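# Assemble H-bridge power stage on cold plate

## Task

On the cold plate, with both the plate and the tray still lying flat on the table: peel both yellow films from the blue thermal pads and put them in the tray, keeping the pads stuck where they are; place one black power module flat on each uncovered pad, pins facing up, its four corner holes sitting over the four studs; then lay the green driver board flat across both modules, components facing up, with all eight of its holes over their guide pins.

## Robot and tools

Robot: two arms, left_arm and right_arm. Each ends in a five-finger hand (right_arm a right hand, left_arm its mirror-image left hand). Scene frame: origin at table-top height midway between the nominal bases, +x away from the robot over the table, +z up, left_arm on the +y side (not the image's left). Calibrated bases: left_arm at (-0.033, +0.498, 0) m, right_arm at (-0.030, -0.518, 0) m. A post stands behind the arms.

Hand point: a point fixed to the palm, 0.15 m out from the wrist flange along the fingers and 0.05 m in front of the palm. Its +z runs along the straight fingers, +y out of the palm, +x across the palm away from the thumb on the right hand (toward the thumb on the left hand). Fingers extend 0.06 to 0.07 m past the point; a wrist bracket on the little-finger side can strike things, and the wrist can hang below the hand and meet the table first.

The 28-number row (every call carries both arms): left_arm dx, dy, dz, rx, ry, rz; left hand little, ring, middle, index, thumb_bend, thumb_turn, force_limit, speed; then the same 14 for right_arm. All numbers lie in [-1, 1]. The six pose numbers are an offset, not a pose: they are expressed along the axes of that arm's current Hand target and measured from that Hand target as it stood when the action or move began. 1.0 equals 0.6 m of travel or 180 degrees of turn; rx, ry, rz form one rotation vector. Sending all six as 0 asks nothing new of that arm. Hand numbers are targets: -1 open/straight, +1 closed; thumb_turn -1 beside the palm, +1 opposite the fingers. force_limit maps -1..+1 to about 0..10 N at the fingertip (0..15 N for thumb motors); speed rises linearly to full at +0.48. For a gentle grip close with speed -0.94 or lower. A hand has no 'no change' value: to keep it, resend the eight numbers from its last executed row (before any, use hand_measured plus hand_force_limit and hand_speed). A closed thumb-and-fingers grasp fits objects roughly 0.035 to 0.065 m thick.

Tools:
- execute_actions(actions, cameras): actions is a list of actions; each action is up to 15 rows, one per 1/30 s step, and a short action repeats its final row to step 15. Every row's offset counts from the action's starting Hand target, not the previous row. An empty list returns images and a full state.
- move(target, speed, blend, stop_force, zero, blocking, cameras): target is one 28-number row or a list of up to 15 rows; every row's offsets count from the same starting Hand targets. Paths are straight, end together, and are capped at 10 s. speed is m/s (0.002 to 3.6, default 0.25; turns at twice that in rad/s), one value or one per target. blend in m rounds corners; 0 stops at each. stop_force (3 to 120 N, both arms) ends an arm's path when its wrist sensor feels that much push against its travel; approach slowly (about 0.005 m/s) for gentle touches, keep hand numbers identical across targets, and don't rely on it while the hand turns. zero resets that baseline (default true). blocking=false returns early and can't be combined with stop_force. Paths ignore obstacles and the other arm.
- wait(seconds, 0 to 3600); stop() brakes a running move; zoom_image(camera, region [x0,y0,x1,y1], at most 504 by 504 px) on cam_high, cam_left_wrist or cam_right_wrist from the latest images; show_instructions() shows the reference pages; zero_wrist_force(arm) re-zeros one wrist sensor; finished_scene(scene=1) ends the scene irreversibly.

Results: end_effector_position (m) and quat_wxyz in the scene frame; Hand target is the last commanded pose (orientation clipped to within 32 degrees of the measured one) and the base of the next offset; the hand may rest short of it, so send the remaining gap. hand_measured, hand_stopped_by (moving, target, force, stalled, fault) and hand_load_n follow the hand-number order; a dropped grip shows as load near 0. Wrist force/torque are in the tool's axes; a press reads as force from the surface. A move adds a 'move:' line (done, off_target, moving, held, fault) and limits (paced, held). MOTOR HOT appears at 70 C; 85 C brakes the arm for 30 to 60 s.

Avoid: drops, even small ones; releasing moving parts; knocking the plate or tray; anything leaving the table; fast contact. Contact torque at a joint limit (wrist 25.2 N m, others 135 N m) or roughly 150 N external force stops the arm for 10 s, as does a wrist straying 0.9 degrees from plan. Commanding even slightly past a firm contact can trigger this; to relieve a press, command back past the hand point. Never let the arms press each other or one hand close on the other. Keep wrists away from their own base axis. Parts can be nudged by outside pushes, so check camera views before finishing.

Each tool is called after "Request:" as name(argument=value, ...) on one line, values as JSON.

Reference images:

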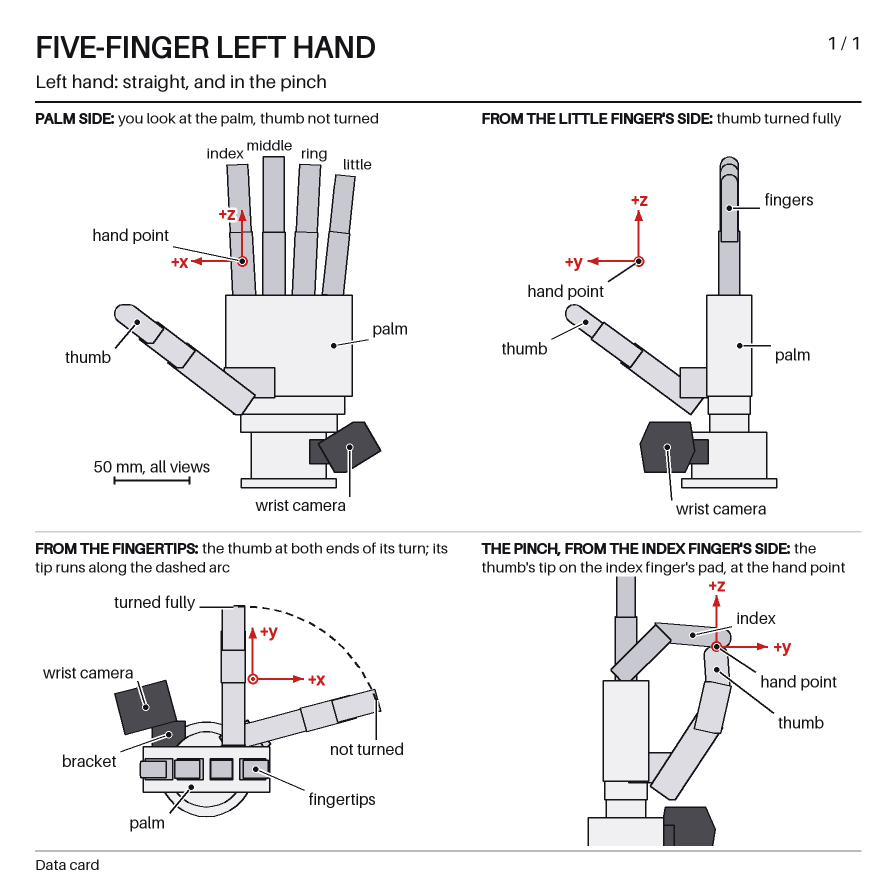

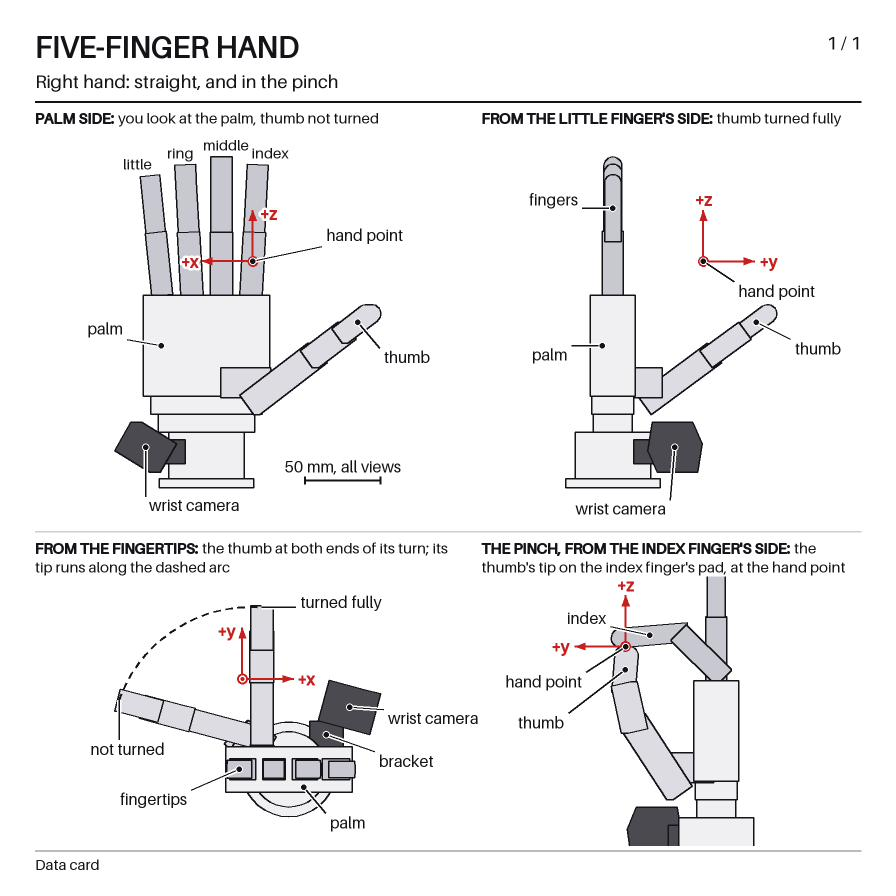

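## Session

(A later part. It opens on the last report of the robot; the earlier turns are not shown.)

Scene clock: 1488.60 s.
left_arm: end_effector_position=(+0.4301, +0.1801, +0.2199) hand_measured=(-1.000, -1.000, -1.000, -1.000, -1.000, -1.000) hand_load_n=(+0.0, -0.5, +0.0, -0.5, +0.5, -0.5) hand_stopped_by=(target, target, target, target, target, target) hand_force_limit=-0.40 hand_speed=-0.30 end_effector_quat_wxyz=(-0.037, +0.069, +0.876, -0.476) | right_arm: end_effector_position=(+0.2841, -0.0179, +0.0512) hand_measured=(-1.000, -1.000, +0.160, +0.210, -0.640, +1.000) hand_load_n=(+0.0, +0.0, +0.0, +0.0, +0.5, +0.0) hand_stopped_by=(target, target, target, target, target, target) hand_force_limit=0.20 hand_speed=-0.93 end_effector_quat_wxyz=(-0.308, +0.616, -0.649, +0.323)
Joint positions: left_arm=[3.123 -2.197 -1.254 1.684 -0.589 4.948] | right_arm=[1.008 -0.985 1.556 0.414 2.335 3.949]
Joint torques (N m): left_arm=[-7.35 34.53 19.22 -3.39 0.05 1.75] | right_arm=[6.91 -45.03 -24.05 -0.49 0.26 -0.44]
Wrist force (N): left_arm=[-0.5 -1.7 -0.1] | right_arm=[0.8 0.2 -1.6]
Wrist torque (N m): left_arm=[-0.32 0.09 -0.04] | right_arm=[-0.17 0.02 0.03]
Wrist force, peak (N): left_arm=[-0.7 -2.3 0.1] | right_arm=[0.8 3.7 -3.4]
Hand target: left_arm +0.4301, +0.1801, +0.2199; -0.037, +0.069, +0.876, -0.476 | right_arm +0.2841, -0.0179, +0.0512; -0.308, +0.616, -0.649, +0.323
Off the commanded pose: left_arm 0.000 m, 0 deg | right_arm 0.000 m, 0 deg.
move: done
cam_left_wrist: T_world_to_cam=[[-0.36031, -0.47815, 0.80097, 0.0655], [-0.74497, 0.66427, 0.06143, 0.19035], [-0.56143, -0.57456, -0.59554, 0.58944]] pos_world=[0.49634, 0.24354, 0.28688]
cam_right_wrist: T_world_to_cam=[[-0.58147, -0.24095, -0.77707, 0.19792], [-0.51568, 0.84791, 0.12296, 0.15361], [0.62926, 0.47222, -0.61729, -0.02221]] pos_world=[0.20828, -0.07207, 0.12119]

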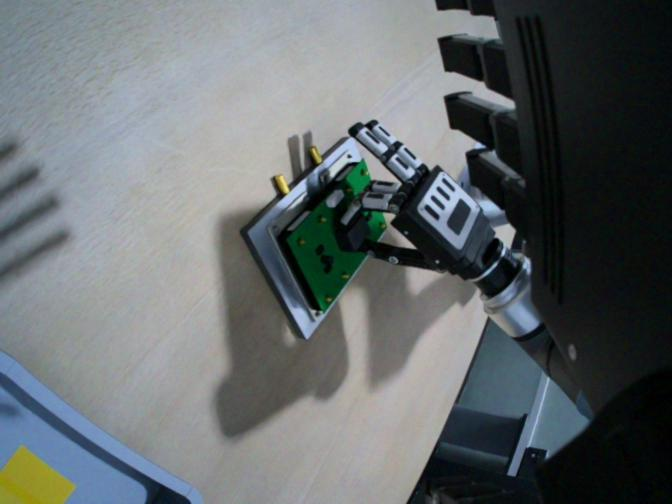

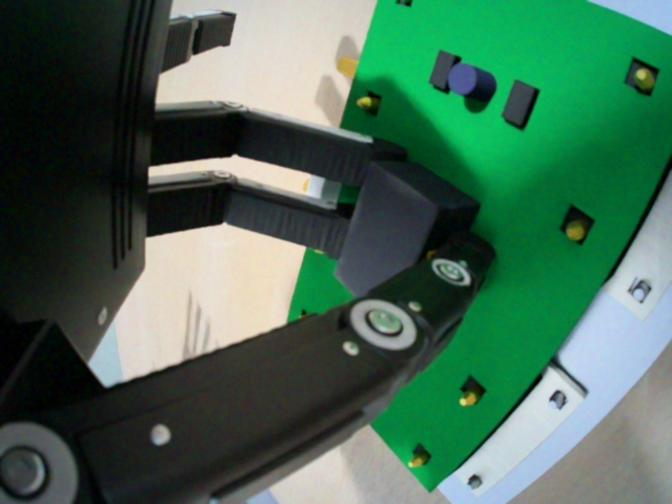

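Request:
move(target=[0,0,0,0,0,0,-1,-1,-1,-1,-1,-1,-0.4,-0.3,0,0,0,0,0,0,-1,-1,0.05,0.08,-0.8,1,0.2,-0.9], cameras=["cam_left_wrist","cam_right_wrist"])

Request:
zoom_image(camera="cam_left_wrist", region=[270, 150, 400, 320])

Scene clock: 1494.70 s.
left_arm: end_effector_position=(+0.4301, +0.1801, +0.2199) hand_measured=(-1.000, -1.000, -1.000, -1.000, -1.000, -1.000) hand_load_n=(+0.0, +0.0, +0.0, +0.0, +0.5, +0.0) hand_stopped_by=(target, target, target, target, target, target) hand_force_limit=-0.40 hand_speed=-0.30 end_effector_quat_wxyz=(-0.037, +0.069, +0.876, -0.476) | right_arm: end_effector_position=(+0.2841, -0.0179, +0.0512) hand_measured=(-1.000, -1.000, +0.054, +0.080, -0.800, +1.000) hand_load_n=(+0.0, -0.5, -14.0, +0.0, +0.0, +0.0) hand_stopped_by=(target, target, target, target, target, target) hand_force_limit=0.20 hand_speed=-0.90 end_effector_quat_wxyz=(-0.308, +0.616, -0.649, +0.323)
Joint positions: left_arm=[3.123 -2.197 -1.254 1.684 -0.589 4.948] | right_arm=[1.008 -0.985 1.556 0.414 2.335 3.949]
Joint torques (N m): left_arm=[-7.46 34.01 18.82 -3.1 0.09 1.55] | right_arm=[-0.69 -31.56 -16.08 -0.96 0.37 -0.57]
Wrist force (N): left_arm=[-0.3 -1.9 0.1] | right_arm=[0.6 -3.8 -10.8]
Wrist torque (N m): left_arm=[-0.35 0.06 -0.02] | right_arm=[-0.20 0.28 -0.07]
Wrist force, peak (N): left_arm=[-0.5 -2.3 -0.1] | right_arm=[0.8 -3.9 -10.9]
Hand target: left_arm +0.4301, +0.1801, +0.2199; -0.037, +0.069, +0.876, -0.476 | right_arm +0.2841, -0.0179, +0.0512; -0.308, +0.616, -0.649, +0.323
Off the commanded pose: left_arm 0.000 m, 0 deg | right_arm 0.000 m, 0 deg.
move: done
cam_left_wrist: T_world_to_cam=[[-0.36031, -0.47815, 0.80097, 0.0655], [-0.74497, 0.66427, 0.06143, 0.19035], [-0.56143, -0.57456, -0.59554, 0.58944]] pos_world=[0.49634, 0.24354, 0.28688]
cam_right_wrist: T_world_to_cam=[[-0.58147, -0.24095, -0.77707, 0.19792], [-0.51568, 0.84791, 0.12296, 0.15361], [0.62926, 0.47222, -0.61729, -0.02221]] pos_world=[0.20828, -0.07207, 0.12119]

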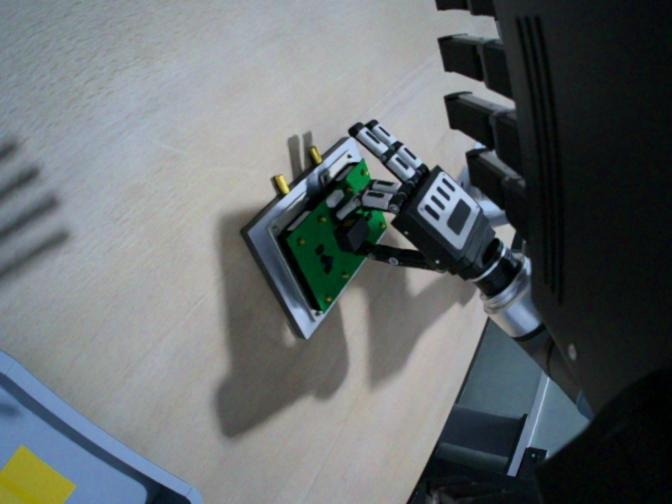

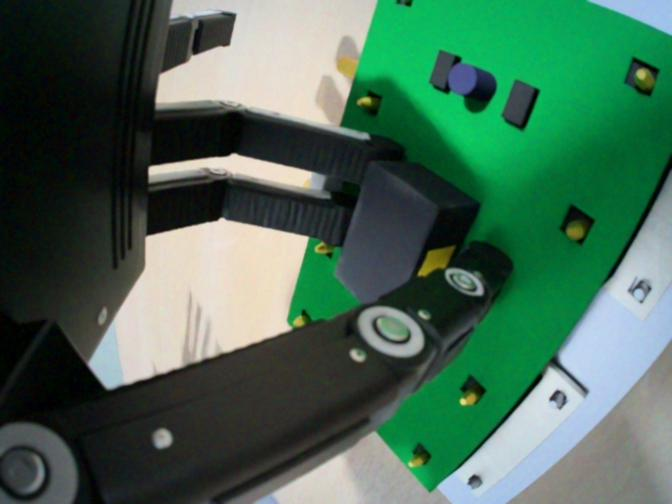

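Scaled by 2.965 from the camera's image (finer frame: 960x720).

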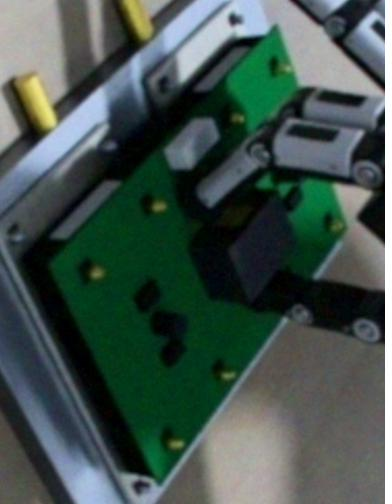

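Request:
move(target=[0,0,0,0,0,0,-1,-1,-1,-1,-1,-1,-0.4,-0.3,0,0,0,0,0,0,-1,-1,0.12,0.12,-0.8,1,-0.4,-0.93], cameras=["cam_left_wrist","cam_right_wrist"])

Request:
zoom_image(camera="cam_right_wrist", region=[260, 120, 520, 360])

Scene clock: 1501.47 s.
left_arm: end_effector_position=(+0.4301, +0.1801, +0.2199) hand_measured=(-1.000, -1.000, -1.000, -1.000, -1.000, -1.000) hand_load_n=(+0.0, -0.5, +0.0, +0.0, +0.0, +0.0) hand_stopped_by=(target, target, target, target, target, target) hand_force_limit=-0.40 hand_speed=-0.30 end_effector_quat_wxyz=(-0.037, +0.069, +0.876, -0.476) | right_arm: end_effector_position=(+0.2841, -0.0179, +0.0512) hand_measured=(-1.000, -1.000, +0.120, +0.120, -0.800, +1.000) hand_load_n=(+0.0, +0.0, +0.0, +0.5, +0.0, +0.0) hand_stopped_by=(target, target, target, target, target, target) hand_force_limit=-0.40 hand_speed=-0.93 end_effector_quat_wxyz=(-0.308, +0.616, -0.649, +0.323)
Joint positions: left_arm=[3.123 -2.197 -1.254 1.684 -0.589 4.948] | right_arm=[1.008 -0.985 1.556 0.414 2.335 3.949]
Joint torques (N m): left_arm=[-6.61 35.69 18.24 -3.1 0.13 1.52] | right_arm=[-7.77 -30.29 -10.7 -0.42 0.5 -0.05]
Wrist force (N): left_arm=[-0.5 -2.0 -0.1] | right_arm=[0.5 -6.2 -2.8]
Wrist torque (N m): left_arm=[-0.38 0.09 -0.03] | right_arm=[-0.37 0.08 -0.12]
Wrist force, peak (N): left_arm=[-0.9 -2.3 0.1] | right_arm=[0.6 -4.2 -11.0]
Hand target: left_arm +0.4301, +0.1801, +0.2199; -0.037, +0.069, +0.876, -0.476 | right_arm +0.2841, -0.0179, +0.0512; -0.308, +0.616, -0.649, +0.323
Off the commanded pose: left_arm 0.000 m, 0 deg | right_arm 0.000 m, 0 deg.
move: done
cam_left_wrist: T_world_to_cam=[[-0.36031, -0.47815, 0.80097, 0.0655], [-0.74497, 0.66427, 0.06143, 0.19035], [-0.56143, -0.57456, -0.59554, 0.58944]] pos_world=[0.49634, 0.24354, 0.28688]
cam_right_wrist: T_world_to_cam=[[-0.58142, -0.24091, -0.77712, 0.19792], [-0.51569, 0.84791, 0.12297, 0.15361], [0.6293, 0.47225, -0.61723, -0.02223]] pos_world=[0.20828, -0.07207, 0.12119]

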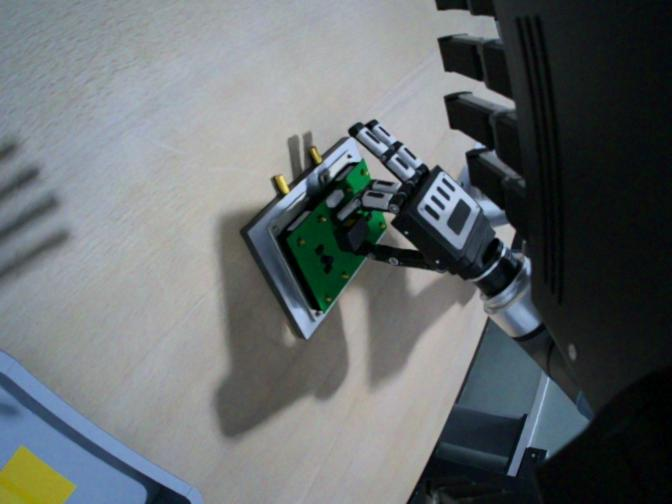

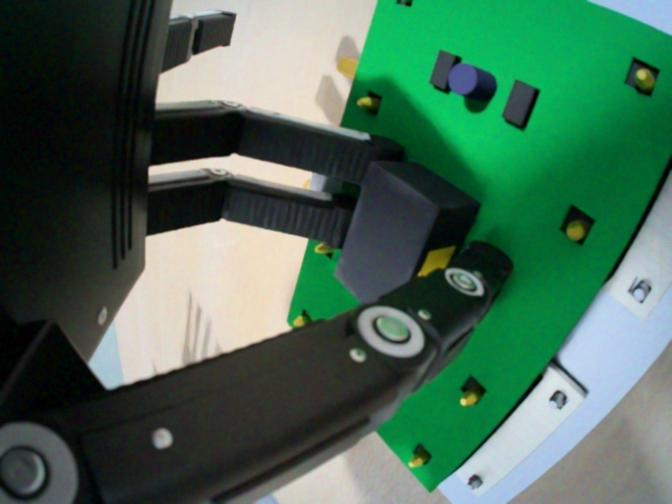

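Scaled by 1.938 from the camera's image (finer frame: 960x720).

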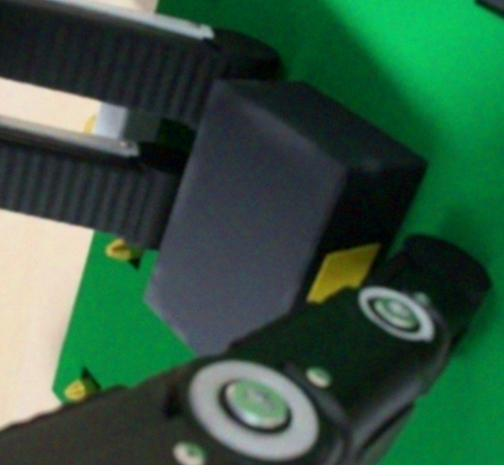

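Request:
move(target=[0,0,0,0,0,0,-1,-1,-1,-1,-1,-1,-0.4,-0.3,0,-0.00133,-0.001,0,0,0,-1,-1,0.12,0.12,-0.8,1,-0.4,-0.93], speed=0.005, cameras=["cam_left_wrist","cam_right_wrist"])

Request:
zoom_image(camera="cam_left_wrist", region=[270, 150, 400, 320])

Scene clock: 1513.73 s.
left_arm: end_effector_position=(+0.4301, +0.1801, +0.2199) hand_measured=(-1.000, -1.000, -1.000, -1.000, -1.000, -1.000) hand_load_n=(+0.0, +0.0, +0.0, +0.0, +0.0, +0.0) hand_stopped_by=(target, target, target, target, target, target) hand_force_limit=-0.40 hand_speed=-0.30 end_effector_quat_wxyz=(-0.037, +0.069, +0.876, -0.476) | right_arm: end_effector_position=(+0.2841, -0.0180, +0.0522) hand_measured=(-1.000, -1.000, +0.120, +0.120, -0.800, +1.000) hand_load_n=(+0.0, +0.0, +0.0, +0.0, +0.0, +0.0) hand_stopped_by=(target, target, target, target, target, target) hand_force_limit=-0.40 hand_speed=-0.93 end_effector_quat_wxyz=(-0.308, +0.616, -0.649, +0.323)
Joint positions: left_arm=[3.123 -2.197 -1.254 1.684 -0.589 4.948] | right_arm=[1.008 -0.986 1.555 0.417 2.335 3.949]
Joint torques (N m): left_arm=[-6.9 35.78 18.23 -3.17 0.04 1.57] | right_arm=[-8.88 -44.04 -24.86 2.38 0.63 0.03]
Wrist force (N): left_arm=[-0.5 -1.9 -0.2] | right_arm=[0.6 0.5 -1.1]
Wrist torque (N m): left_arm=[-0.35 0.08 -0.03] | right_arm=[-0.07 0.03 0.04]
Wrist force, peak (N): left_arm=[-0.6 -2.3 0.1] | right_arm=[0.6 -6.1 -2.8]
Hand target: left_arm +0.4301, +0.1801, +0.2199; -0.037, +0.069, +0.876, -0.476 | right_arm +0.2841, -0.0179, +0.0522; -0.308, +0.616, -0.649, +0.323
Off the commanded pose: left_arm 0.000 m, 0 deg | right_arm 0.000 m, 0 deg.
move: done
cam_left_wrist: T_world_to_cam=[[-0.36031, -0.47815, 0.80097, 0.0655], [-0.74497, 0.66427, 0.06143, 0.19035], [-0.56143, -0.57456, -0.59554, 0.58944]] pos_world=[0.49634, 0.24354, 0.28688]
cam_right_wrist: T_world_to_cam=[[-0.58147, -0.24104, -0.77704, 0.19866], [-0.51576, 0.84787, 0.12294, 0.15359], [0.6292, 0.47225, -0.61733, -0.02153]] pos_world=[0.20828, -0.07217, 0.12219]

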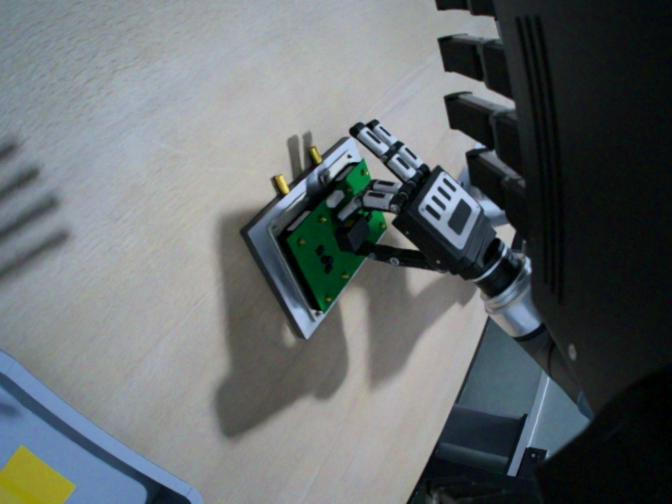

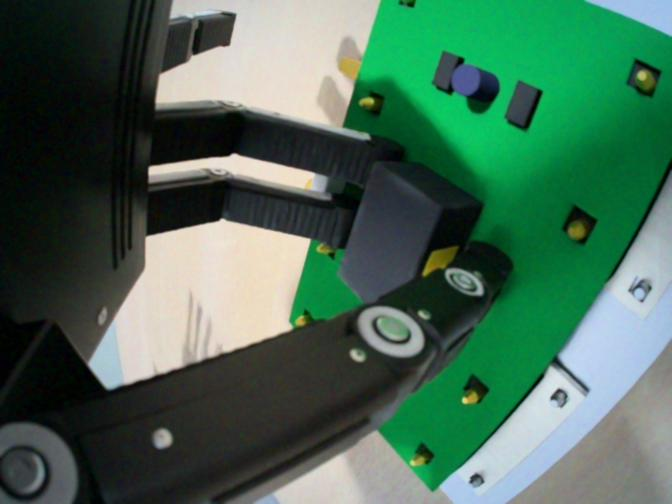

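Scaled by 2.965 from the camera's image (finer frame: 960x720).

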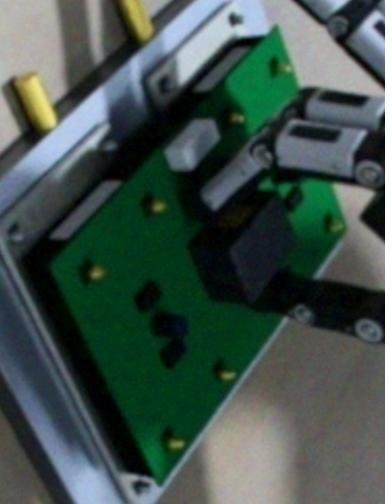

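Request:
move(target=[0,0,0,0,0,0,-1,-1,-1,-1,-1,-1,-0.4,-0.3,0,-0.00665,-0.00503,0,0,0,-1,-1,0.12,0.12,-0.8,1,-0.4,-0.93], speed=0.01, cameras=["cam_left_wrist","cam_right_wrist"])

Request:
zoom_image(camera="cam_left_wrist", region=[270, 150, 400, 320])

Scene clock: 1521.83 s.
left_arm: end_effector_position=(+0.4301, +0.1801, +0.2199) hand_measured=(-1.000, -1.000, -1.000, -1.000, -1.000, -1.000) hand_load_n=(+0.0, +0.0, +0.0, +0.0, +0.0, +0.0) hand_stopped_by=(target, target, target, target, target, target) hand_force_limit=-0.40 hand_speed=-0.30 end_effector_quat_wxyz=(-0.037, +0.069, +0.876, -0.476) | right_arm: end_effector_position=(+0.2841, -0.0179, +0.0573) hand_measured=(-1.000, -1.000, +0.120, +0.120, -0.800, +1.000) hand_load_n=(+0.0, +0.0, +0.0, +0.0, +0.0, +0.0) hand_stopped_by=(target, target, target, target, target, target) hand_force_limit=-0.40 hand_speed=-0.93 end_effector_quat_wxyz=(-0.308, +0.616, -0.649, +0.323)
Joint positions: left_arm=[3.123 -2.197 -1.254 1.684 -0.589 4.948] | right_arm=[1.008 -0.993 1.55 0.427 2.335 3.949]
Joint torques (N m): left_arm=[-6.98 35.56 18.63 -2.87 0.1 1.54] | right_arm=[-4.68 -36.64 -21.72 2.3 0.32 -0.61]
Wrist force (N): left_arm=[-0.5 -1.8 0.1] | right_arm=[0.7 0.5 -1.2]
Wrist torque (N m): left_arm=[-0.34 0.09 -0.04] | right_arm=[-0.06 0.02 0.05]
Wrist force, peak (N): left_arm=[-0.4 -2.3 0.1] | right_arm=[1.1 0.5 -1.4]
Hand target: left_arm +0.4301, +0.1801, +0.2199; -0.037, +0.069, +0.876, -0.476 | right_arm +0.2841, -0.0179, +0.0572; -0.308, +0.616, -0.649, +0.323
Off the commanded pose: left_arm 0.000 m, 0 deg | right_arm 0.000 m, 0 deg.
move: done
cam_left_wrist: T_world_to_cam=[[-0.36031, -0.47815, 0.80097, 0.0655], [-0.74497, 0.66427, 0.06143, 0.19035], [-0.56143, -0.57456, -0.59554, 0.58944]] pos_world=[0.49634, 0.24354, 0.28688]
cam_right_wrist: T_world_to_cam=[[-0.58147, -0.24095, -0.77707, 0.20266], [-0.51568, 0.84791, 0.12296, 0.15286], [0.62926, 0.47222, -0.61729, -0.01845]] pos_world=[0.20828, -0.07207, 0.12729]

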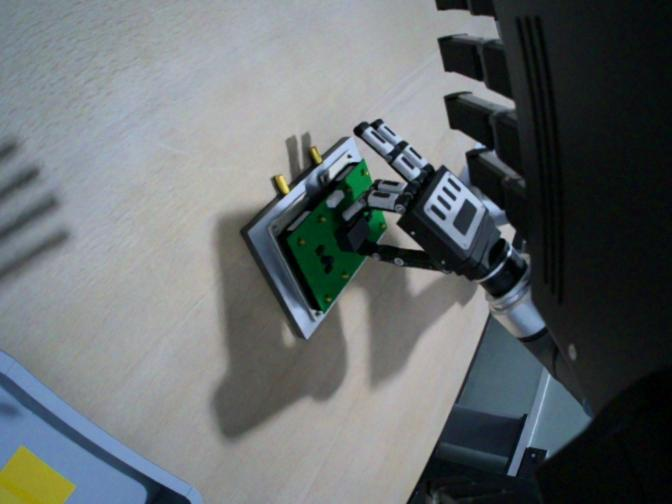

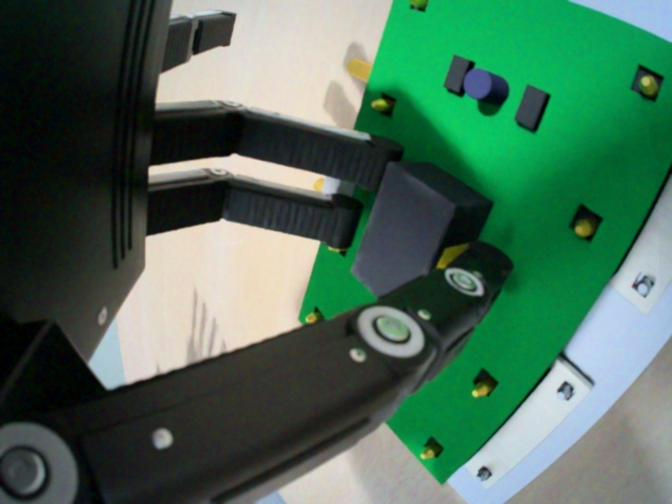

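Scaled by 2.965 from the camera's image (finer frame: 960x720).

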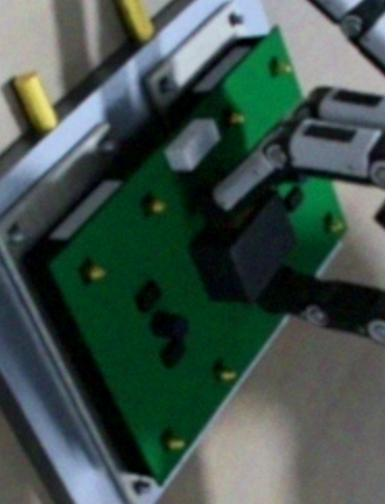

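Request:
move(target=[[0,0,0,0,0,0,-1,-1,-1,-1,-1,-1,-0.4,-0.3,0,-0.0266,-0.0201,0,0,0,-1,-1,0.12,0.12,-0.8,1,-0.4,-0.93],[0,0,0,0,0,0,-1,-1,-1,-1,-1,-1,-0.4,-0.3,0,-0.1862,-0.1407,0,0,0,-1,-1,0.12,0.12,-0.8,1,-0.4,-0.93]], speed=[0.02,0.1], blend=[0.003,0], cameras=["all"])

Request:
zoom_image(camera="cam_left_wrist", region=[230, 120, 410, 350])

Request:
zoom_image(camera="cam_high", region=[200, 120, 460, 380])

Scene clock: 1531.90 s.
left_arm: end_effector_position=(+0.4301, +0.1801, +0.2199) hand_measured=(-1.000, -1.000, -1.000, -1.000, -1.000, -1.000) hand_load_n=(+0.0, +0.0, +0.0, +0.0, +0.0, +0.0) hand_stopped_by=(target, target, target, target, target, target) hand_force_limit=-0.40 hand_speed=-0.30 end_effector_quat_wxyz=(-0.037, +0.069, +0.876, -0.476) | right_arm: end_effector_position=(+0.2838, -0.0180, +0.1972) hand_measured=(-1.000, -1.000, +0.120, +0.120, -0.800, +1.000) hand_load_n=(+0.0, +0.0, +0.0, +0.0, +0.0, +0.0) hand_stopped_by=(target, target, target, target, target, target) hand_force_limit=-0.40 hand_speed=-0.93 end_effector_quat_wxyz=(-0.308, +0.616, -0.649, +0.323)
Joint positions: left_arm=[3.123 -2.197 -1.254 1.684 -0.589 4.948] | right_arm=[1.008 -1.122 1.366 0.741 2.335 3.949]
Joint torques (N m): left_arm=[-6.66 35.87 18.07 -2.65 -0.01 1.28] | right_arm=[8.24 -31.84 -17.67 0.35 2.54 1.29]
Wrist force (N): left_arm=[-0.3 -1.8 0.0] | right_arm=[0.5 0.4 -0.8]
Wrist torque (N m): left_arm=[-0.34 0.06 -0.03] | right_arm=[-0.09 0.02 -0.07]
Wrist force, peak (N): left_arm=[-0.6 -2.5 0.2] | right_arm=[0.8 0.6 -1.6]
Hand target: left_arm +0.4301, +0.1801, +0.2199; -0.037, +0.069, +0.876, -0.476 | right_arm +0.2838, -0.0180, +0.1972; -0.308, +0.616, -0.649, +0.323
Off the commanded pose: left_arm 0.000 m, 0 deg | right_arm 0.000 m, 0 deg.
move: done
cam_left_wrist: T_world_to_cam=[[-0.36031, -0.47815, 0.80097, 0.0655], [-0.74497, 0.66427, 0.06143, 0.19035], [-0.56143, -0.57456, -0.59554, 0.58944]] pos_world=[0.49634, 0.24354, 0.28688]
cam_right_wrist: T_world_to_cam=[[-0.58141, -0.2409, -0.77713, 0.31131], [-0.51574, 0.84787, 0.12302, 0.13562], [0.62927, 0.47232, -0.6172, 0.06813]] pos_world=[0.20808, -0.07217, 0.26729]

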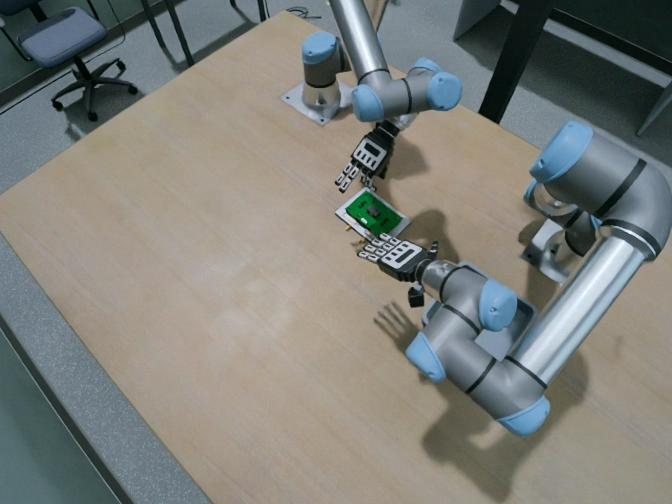

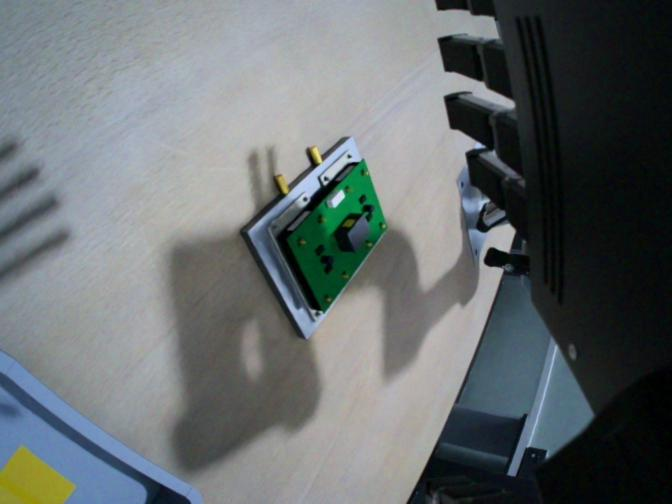

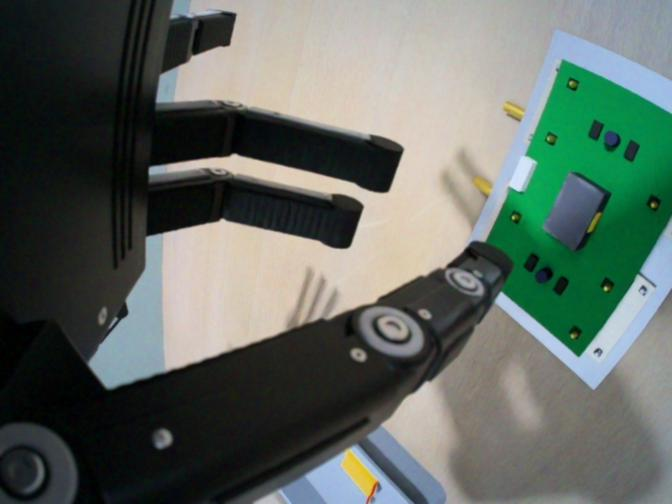

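Scaled by 2.191 from the camera's image (finer frame: 960x720).

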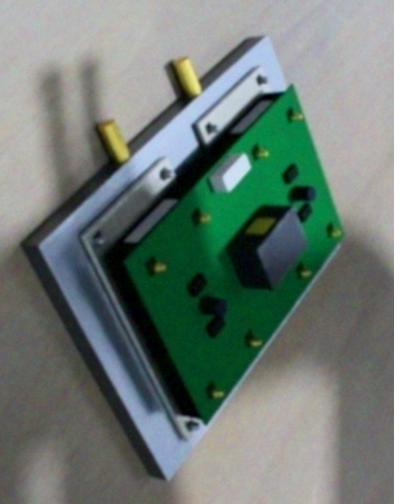

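Scaled by 1.938 from the camera's image (finer frame: 960x720).

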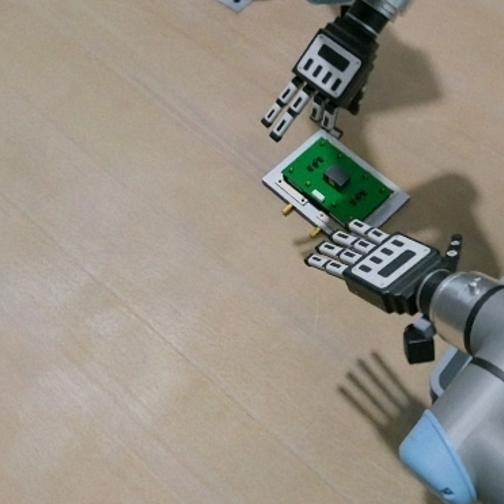

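Request:
zoom_image(camera="cam_right_wrist", region=[470, 20, 672, 400])

Request:
zoom_image(camera="cam_left_wrist", region=[270, 220, 340, 330])

Request:
zoom_image(camera="cam_left_wrist", region=[290, 130, 400, 240])

Request:
zoom_image(camera="cam_high", region=[320, 170, 420, 250])

Scaled by 1.326 from the camera's image (finer frame: 960x720).

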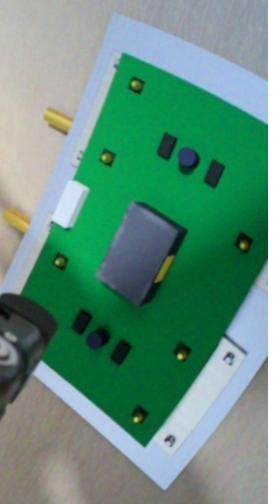

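Scaled by 4.582 from the camera's image (finer frame: 960x720).

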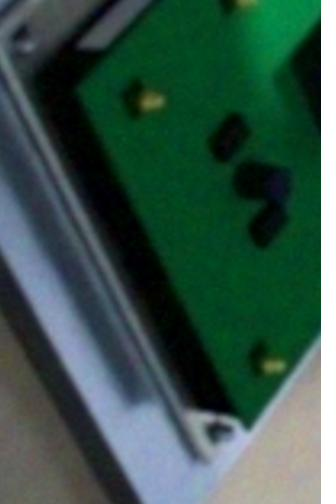

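Scaled by 4.582 from the camera's image (finer frame: 960x720).

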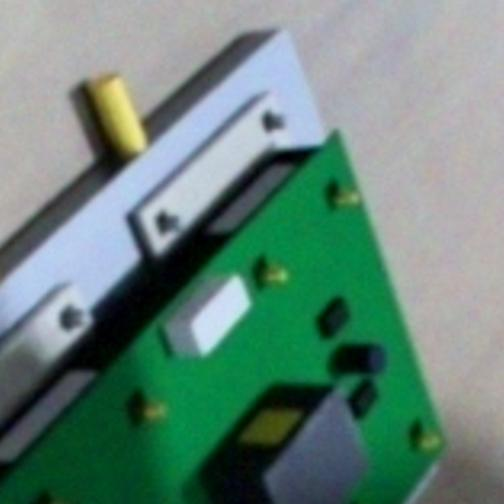

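Scaled by 5.040 from the camera's image (finer frame: 960x720).

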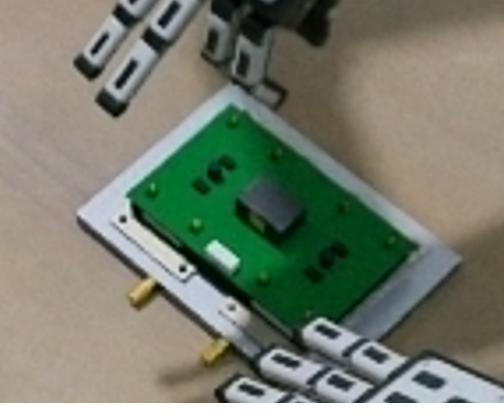

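Request:
move(target=[0,0,0,0,0,0,-1,-1,-1,-1,-1,-1,-0.4,-0.3,0.0083,0.1535,-0.0927,0.111,0,0,-1,-1,0.12,0.12,-0.8,1,-0.4,-0.93], speed=0.12, cameras=["cam_right_wrist"])

Scene clock: 1559.47 s.
left_arm: end_effector_position=(+0.4301, +0.1801, +0.2199) hand_measured=(-1.000, -1.000, -1.000, -1.000, -1.000, -1.000) hand_load_n=(+0.0, +0.0, -0.5, +0.0, +0.0, +0.0) hand_stopped_by=(target, target, target, target, target, target) hand_force_limit=-0.40 hand_speed=-0.30 end_effector_quat_wxyz=(-0.037, +0.069, +0.876, -0.476) | right_arm: end_effector_position=(+0.1839, -0.0179, +0.1570) hand_measured=(-1.000, -1.000, +0.120, +0.120, -0.800, +1.000) hand_load_n=(+0.0, +0.0, +0.0, -0.5, +0.0, +0.0) hand_stopped_by=(target, target, target, target, target, target) hand_force_limit=-0.40 hand_speed=-0.93 end_effector_quat_wxyz=(-0.410, +0.554, -0.583, +0.431)
Joint positions: left_arm=[3.123 -2.197 -1.254 1.684 -0.589 4.948] | right_arm=[1.318 -1.077 1.589 0.454 2.778 4.077]
Joint torques (N m): left_arm=[-7.38 36.04 16.41 -2.55 0.33 1.04] | right_arm=[2.93 -39.73 -23.29 3.38 2.75 -0.99]
Wrist force (N): left_arm=[-0.6 -1.8 0.0] | right_arm=[0.9 0.8 -1.8]
Wrist torque (N m): left_arm=[-0.34 0.10 -0.04] | right_arm=[-0.09 -0.01 0.07]
Wrist force, peak (N): left_arm=[-0.5 -2.4 -0.3] | right_arm=[0.8 1.6 -2.5]
Hand target: left_arm +0.4301, +0.1801, +0.2199; -0.037, +0.069, +0.876, -0.476 | right_arm +0.1839, -0.0179, +0.1571; -0.410, +0.554, -0.583, +0.431
Off the commanded pose: left_arm 0.000 m, 0 deg | right_arm 0.000 m, 0 deg.
move: done
cam_right_wrist: T_world_to_cam=[[-0.28236, -0.25613, -0.92448, 0.18985], [-0.52395, 0.84844, -0.07504, 0.12158], [0.80358, 0.4632, -0.37376, 0.03577]] pos_world=[0.08856, -0.07109, 0.198]

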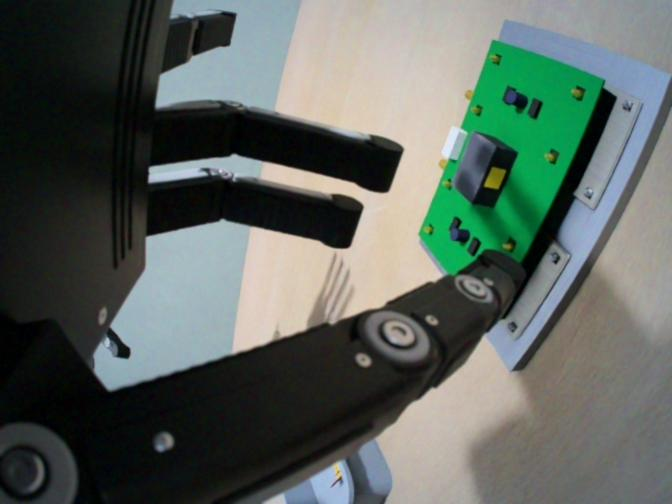

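Request:
zoom_image(camera="cam_right_wrist", region=[500, 60, 660, 380])

Request:
zoom_image(camera="cam_right_wrist", region=[410, 20, 640, 290])

Scaled by 1.575 from the camera's image (finer frame: 960x720).

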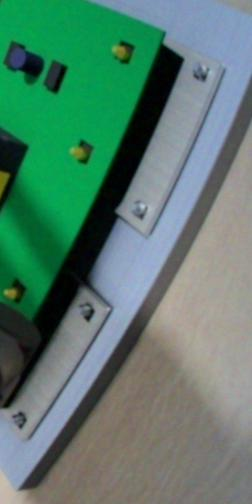

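Scaled by 1.867 from the camera's image (finer frame: 960x720).

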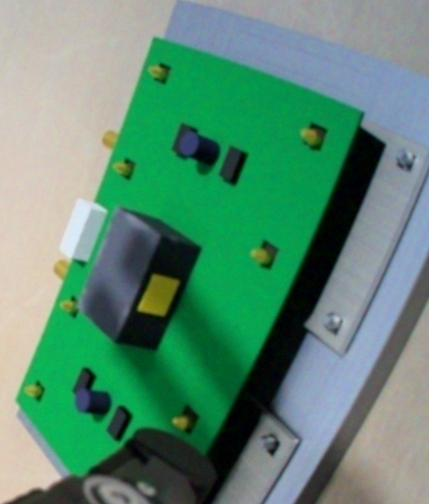

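Request:
zoom_image(camera="cam_right_wrist", region=[260, 420, 420, 504])

Request:
move(target=[0,-0.05,0,-0.08,0,0,-1,-1,-1,-1,-1,-1,-0.4,-0.3,0,0,0,0,0,0,-1,-1,0.12,0.12,-0.8,1,-0.4,-0.93], speed=0.12, cameras=["all"])

Scaled by 3.150 from the camera's image (finer frame: 960x720).

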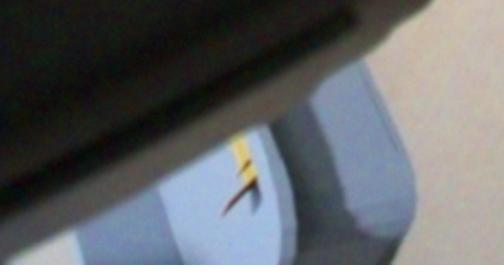

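Scene clock: 1573.27 s.
left_arm: end_effector_position=(+0.4275, +0.1640, +0.2450) hand_measured=(-1.000, -1.000, -1.000, -1.000, -1.000, -1.000) hand_load_n=(+0.0, +0.0, +0.0, +0.0, +0.0, +0.0) hand_stopped_by=(target, target, target, target, target, target) hand_force_limit=-0.40 hand_speed=-0.30 end_effector_quat_wxyz=(-0.029, +0.073, +0.929, -0.362) | right_arm: end_effector_position=(+0.1839, -0.0179, +0.1571) hand_measured=(-1.000, -1.000, +0.120, +0.120, -0.800, +1.000) hand_load_n=(+0.0, +0.0, +0.0, +0.0, +0.0, +0.0) hand_stopped_by=(target, target, target, target, target, target) hand_force_limit=-0.40 hand_speed=-0.93 end_effector_quat_wxyz=(-0.410, +0.554, -0.583, +0.431)
Joint positions: left_arm=[2.994 -2.191 -1.049 1.668 -0.827 4.714] | right_arm=[1.318 -1.077 1.589 0.454 2.778 4.077]
Joint torques (N m): left_arm=[8 52.2 17.44 -1.31 2.13 1.7] | right_arm=[6.15 -44.28 -24.03 -0.19 2.06 0.68]
Wrist force (N): left_arm=[-0.7 -1.6 -0.7] | right_arm=[0.7 0.9 -1.8]
Wrist torque (N m): left_arm=[-0.25 0.09 -0.14] | right_arm=[-0.08 0.02 0.06]
Wrist force, peak (N): left_arm=[-0.8 -2.6 -0.3] | right_arm=[0.8 0.8 -2.1]
Hand target: left_arm +0.4275, +0.1640, +0.2451; -0.029, +0.073, +0.929, -0.362 | right_arm +0.1839, -0.0179, +0.1571; -0.410, +0.554, -0.583, +0.431
Off the commanded pose: left_arm 0.000 m, 0 deg | right_arm 0.000 m, 0 deg.
move: done
cam_left_wrist: T_world_to_cam=[[-0.38871, -0.65838, 0.64455, 0.11675], [-0.74982, 0.63258, 0.19396, 0.17249], [-0.53543, -0.4079, -0.73955, 0.59042]] pos_world=[0.49084, 0.20858, 0.32794]
cam_right_wrist: T_world_to_cam=[[-0.2822, -0.25601, -0.92457, 0.18986], [-0.52389, 0.84847, -0.07503, 0.12158], [0.80368, 0.4632, -0.37356, 0.03572]] pos_world=[0.08856, -0.07109, 0.198]

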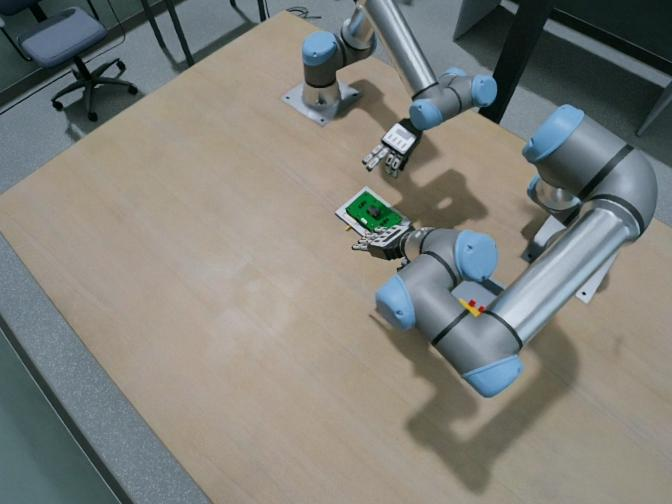

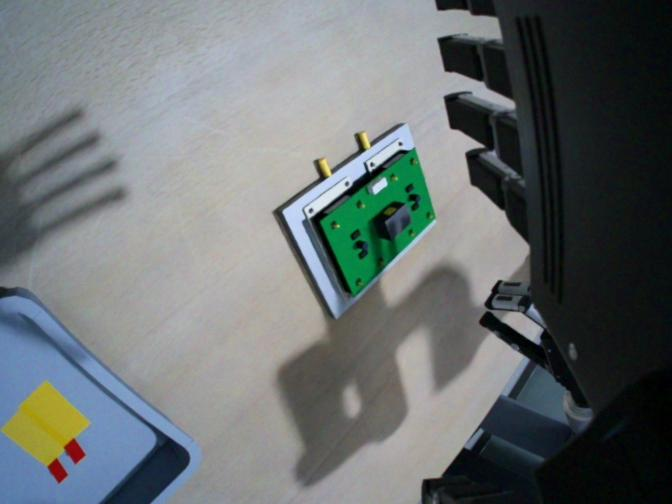

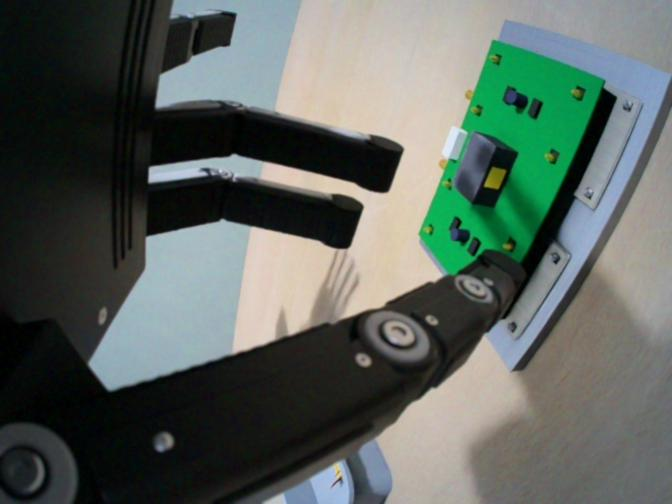

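Request:
finished_scene()

The scene is finished: the task was done.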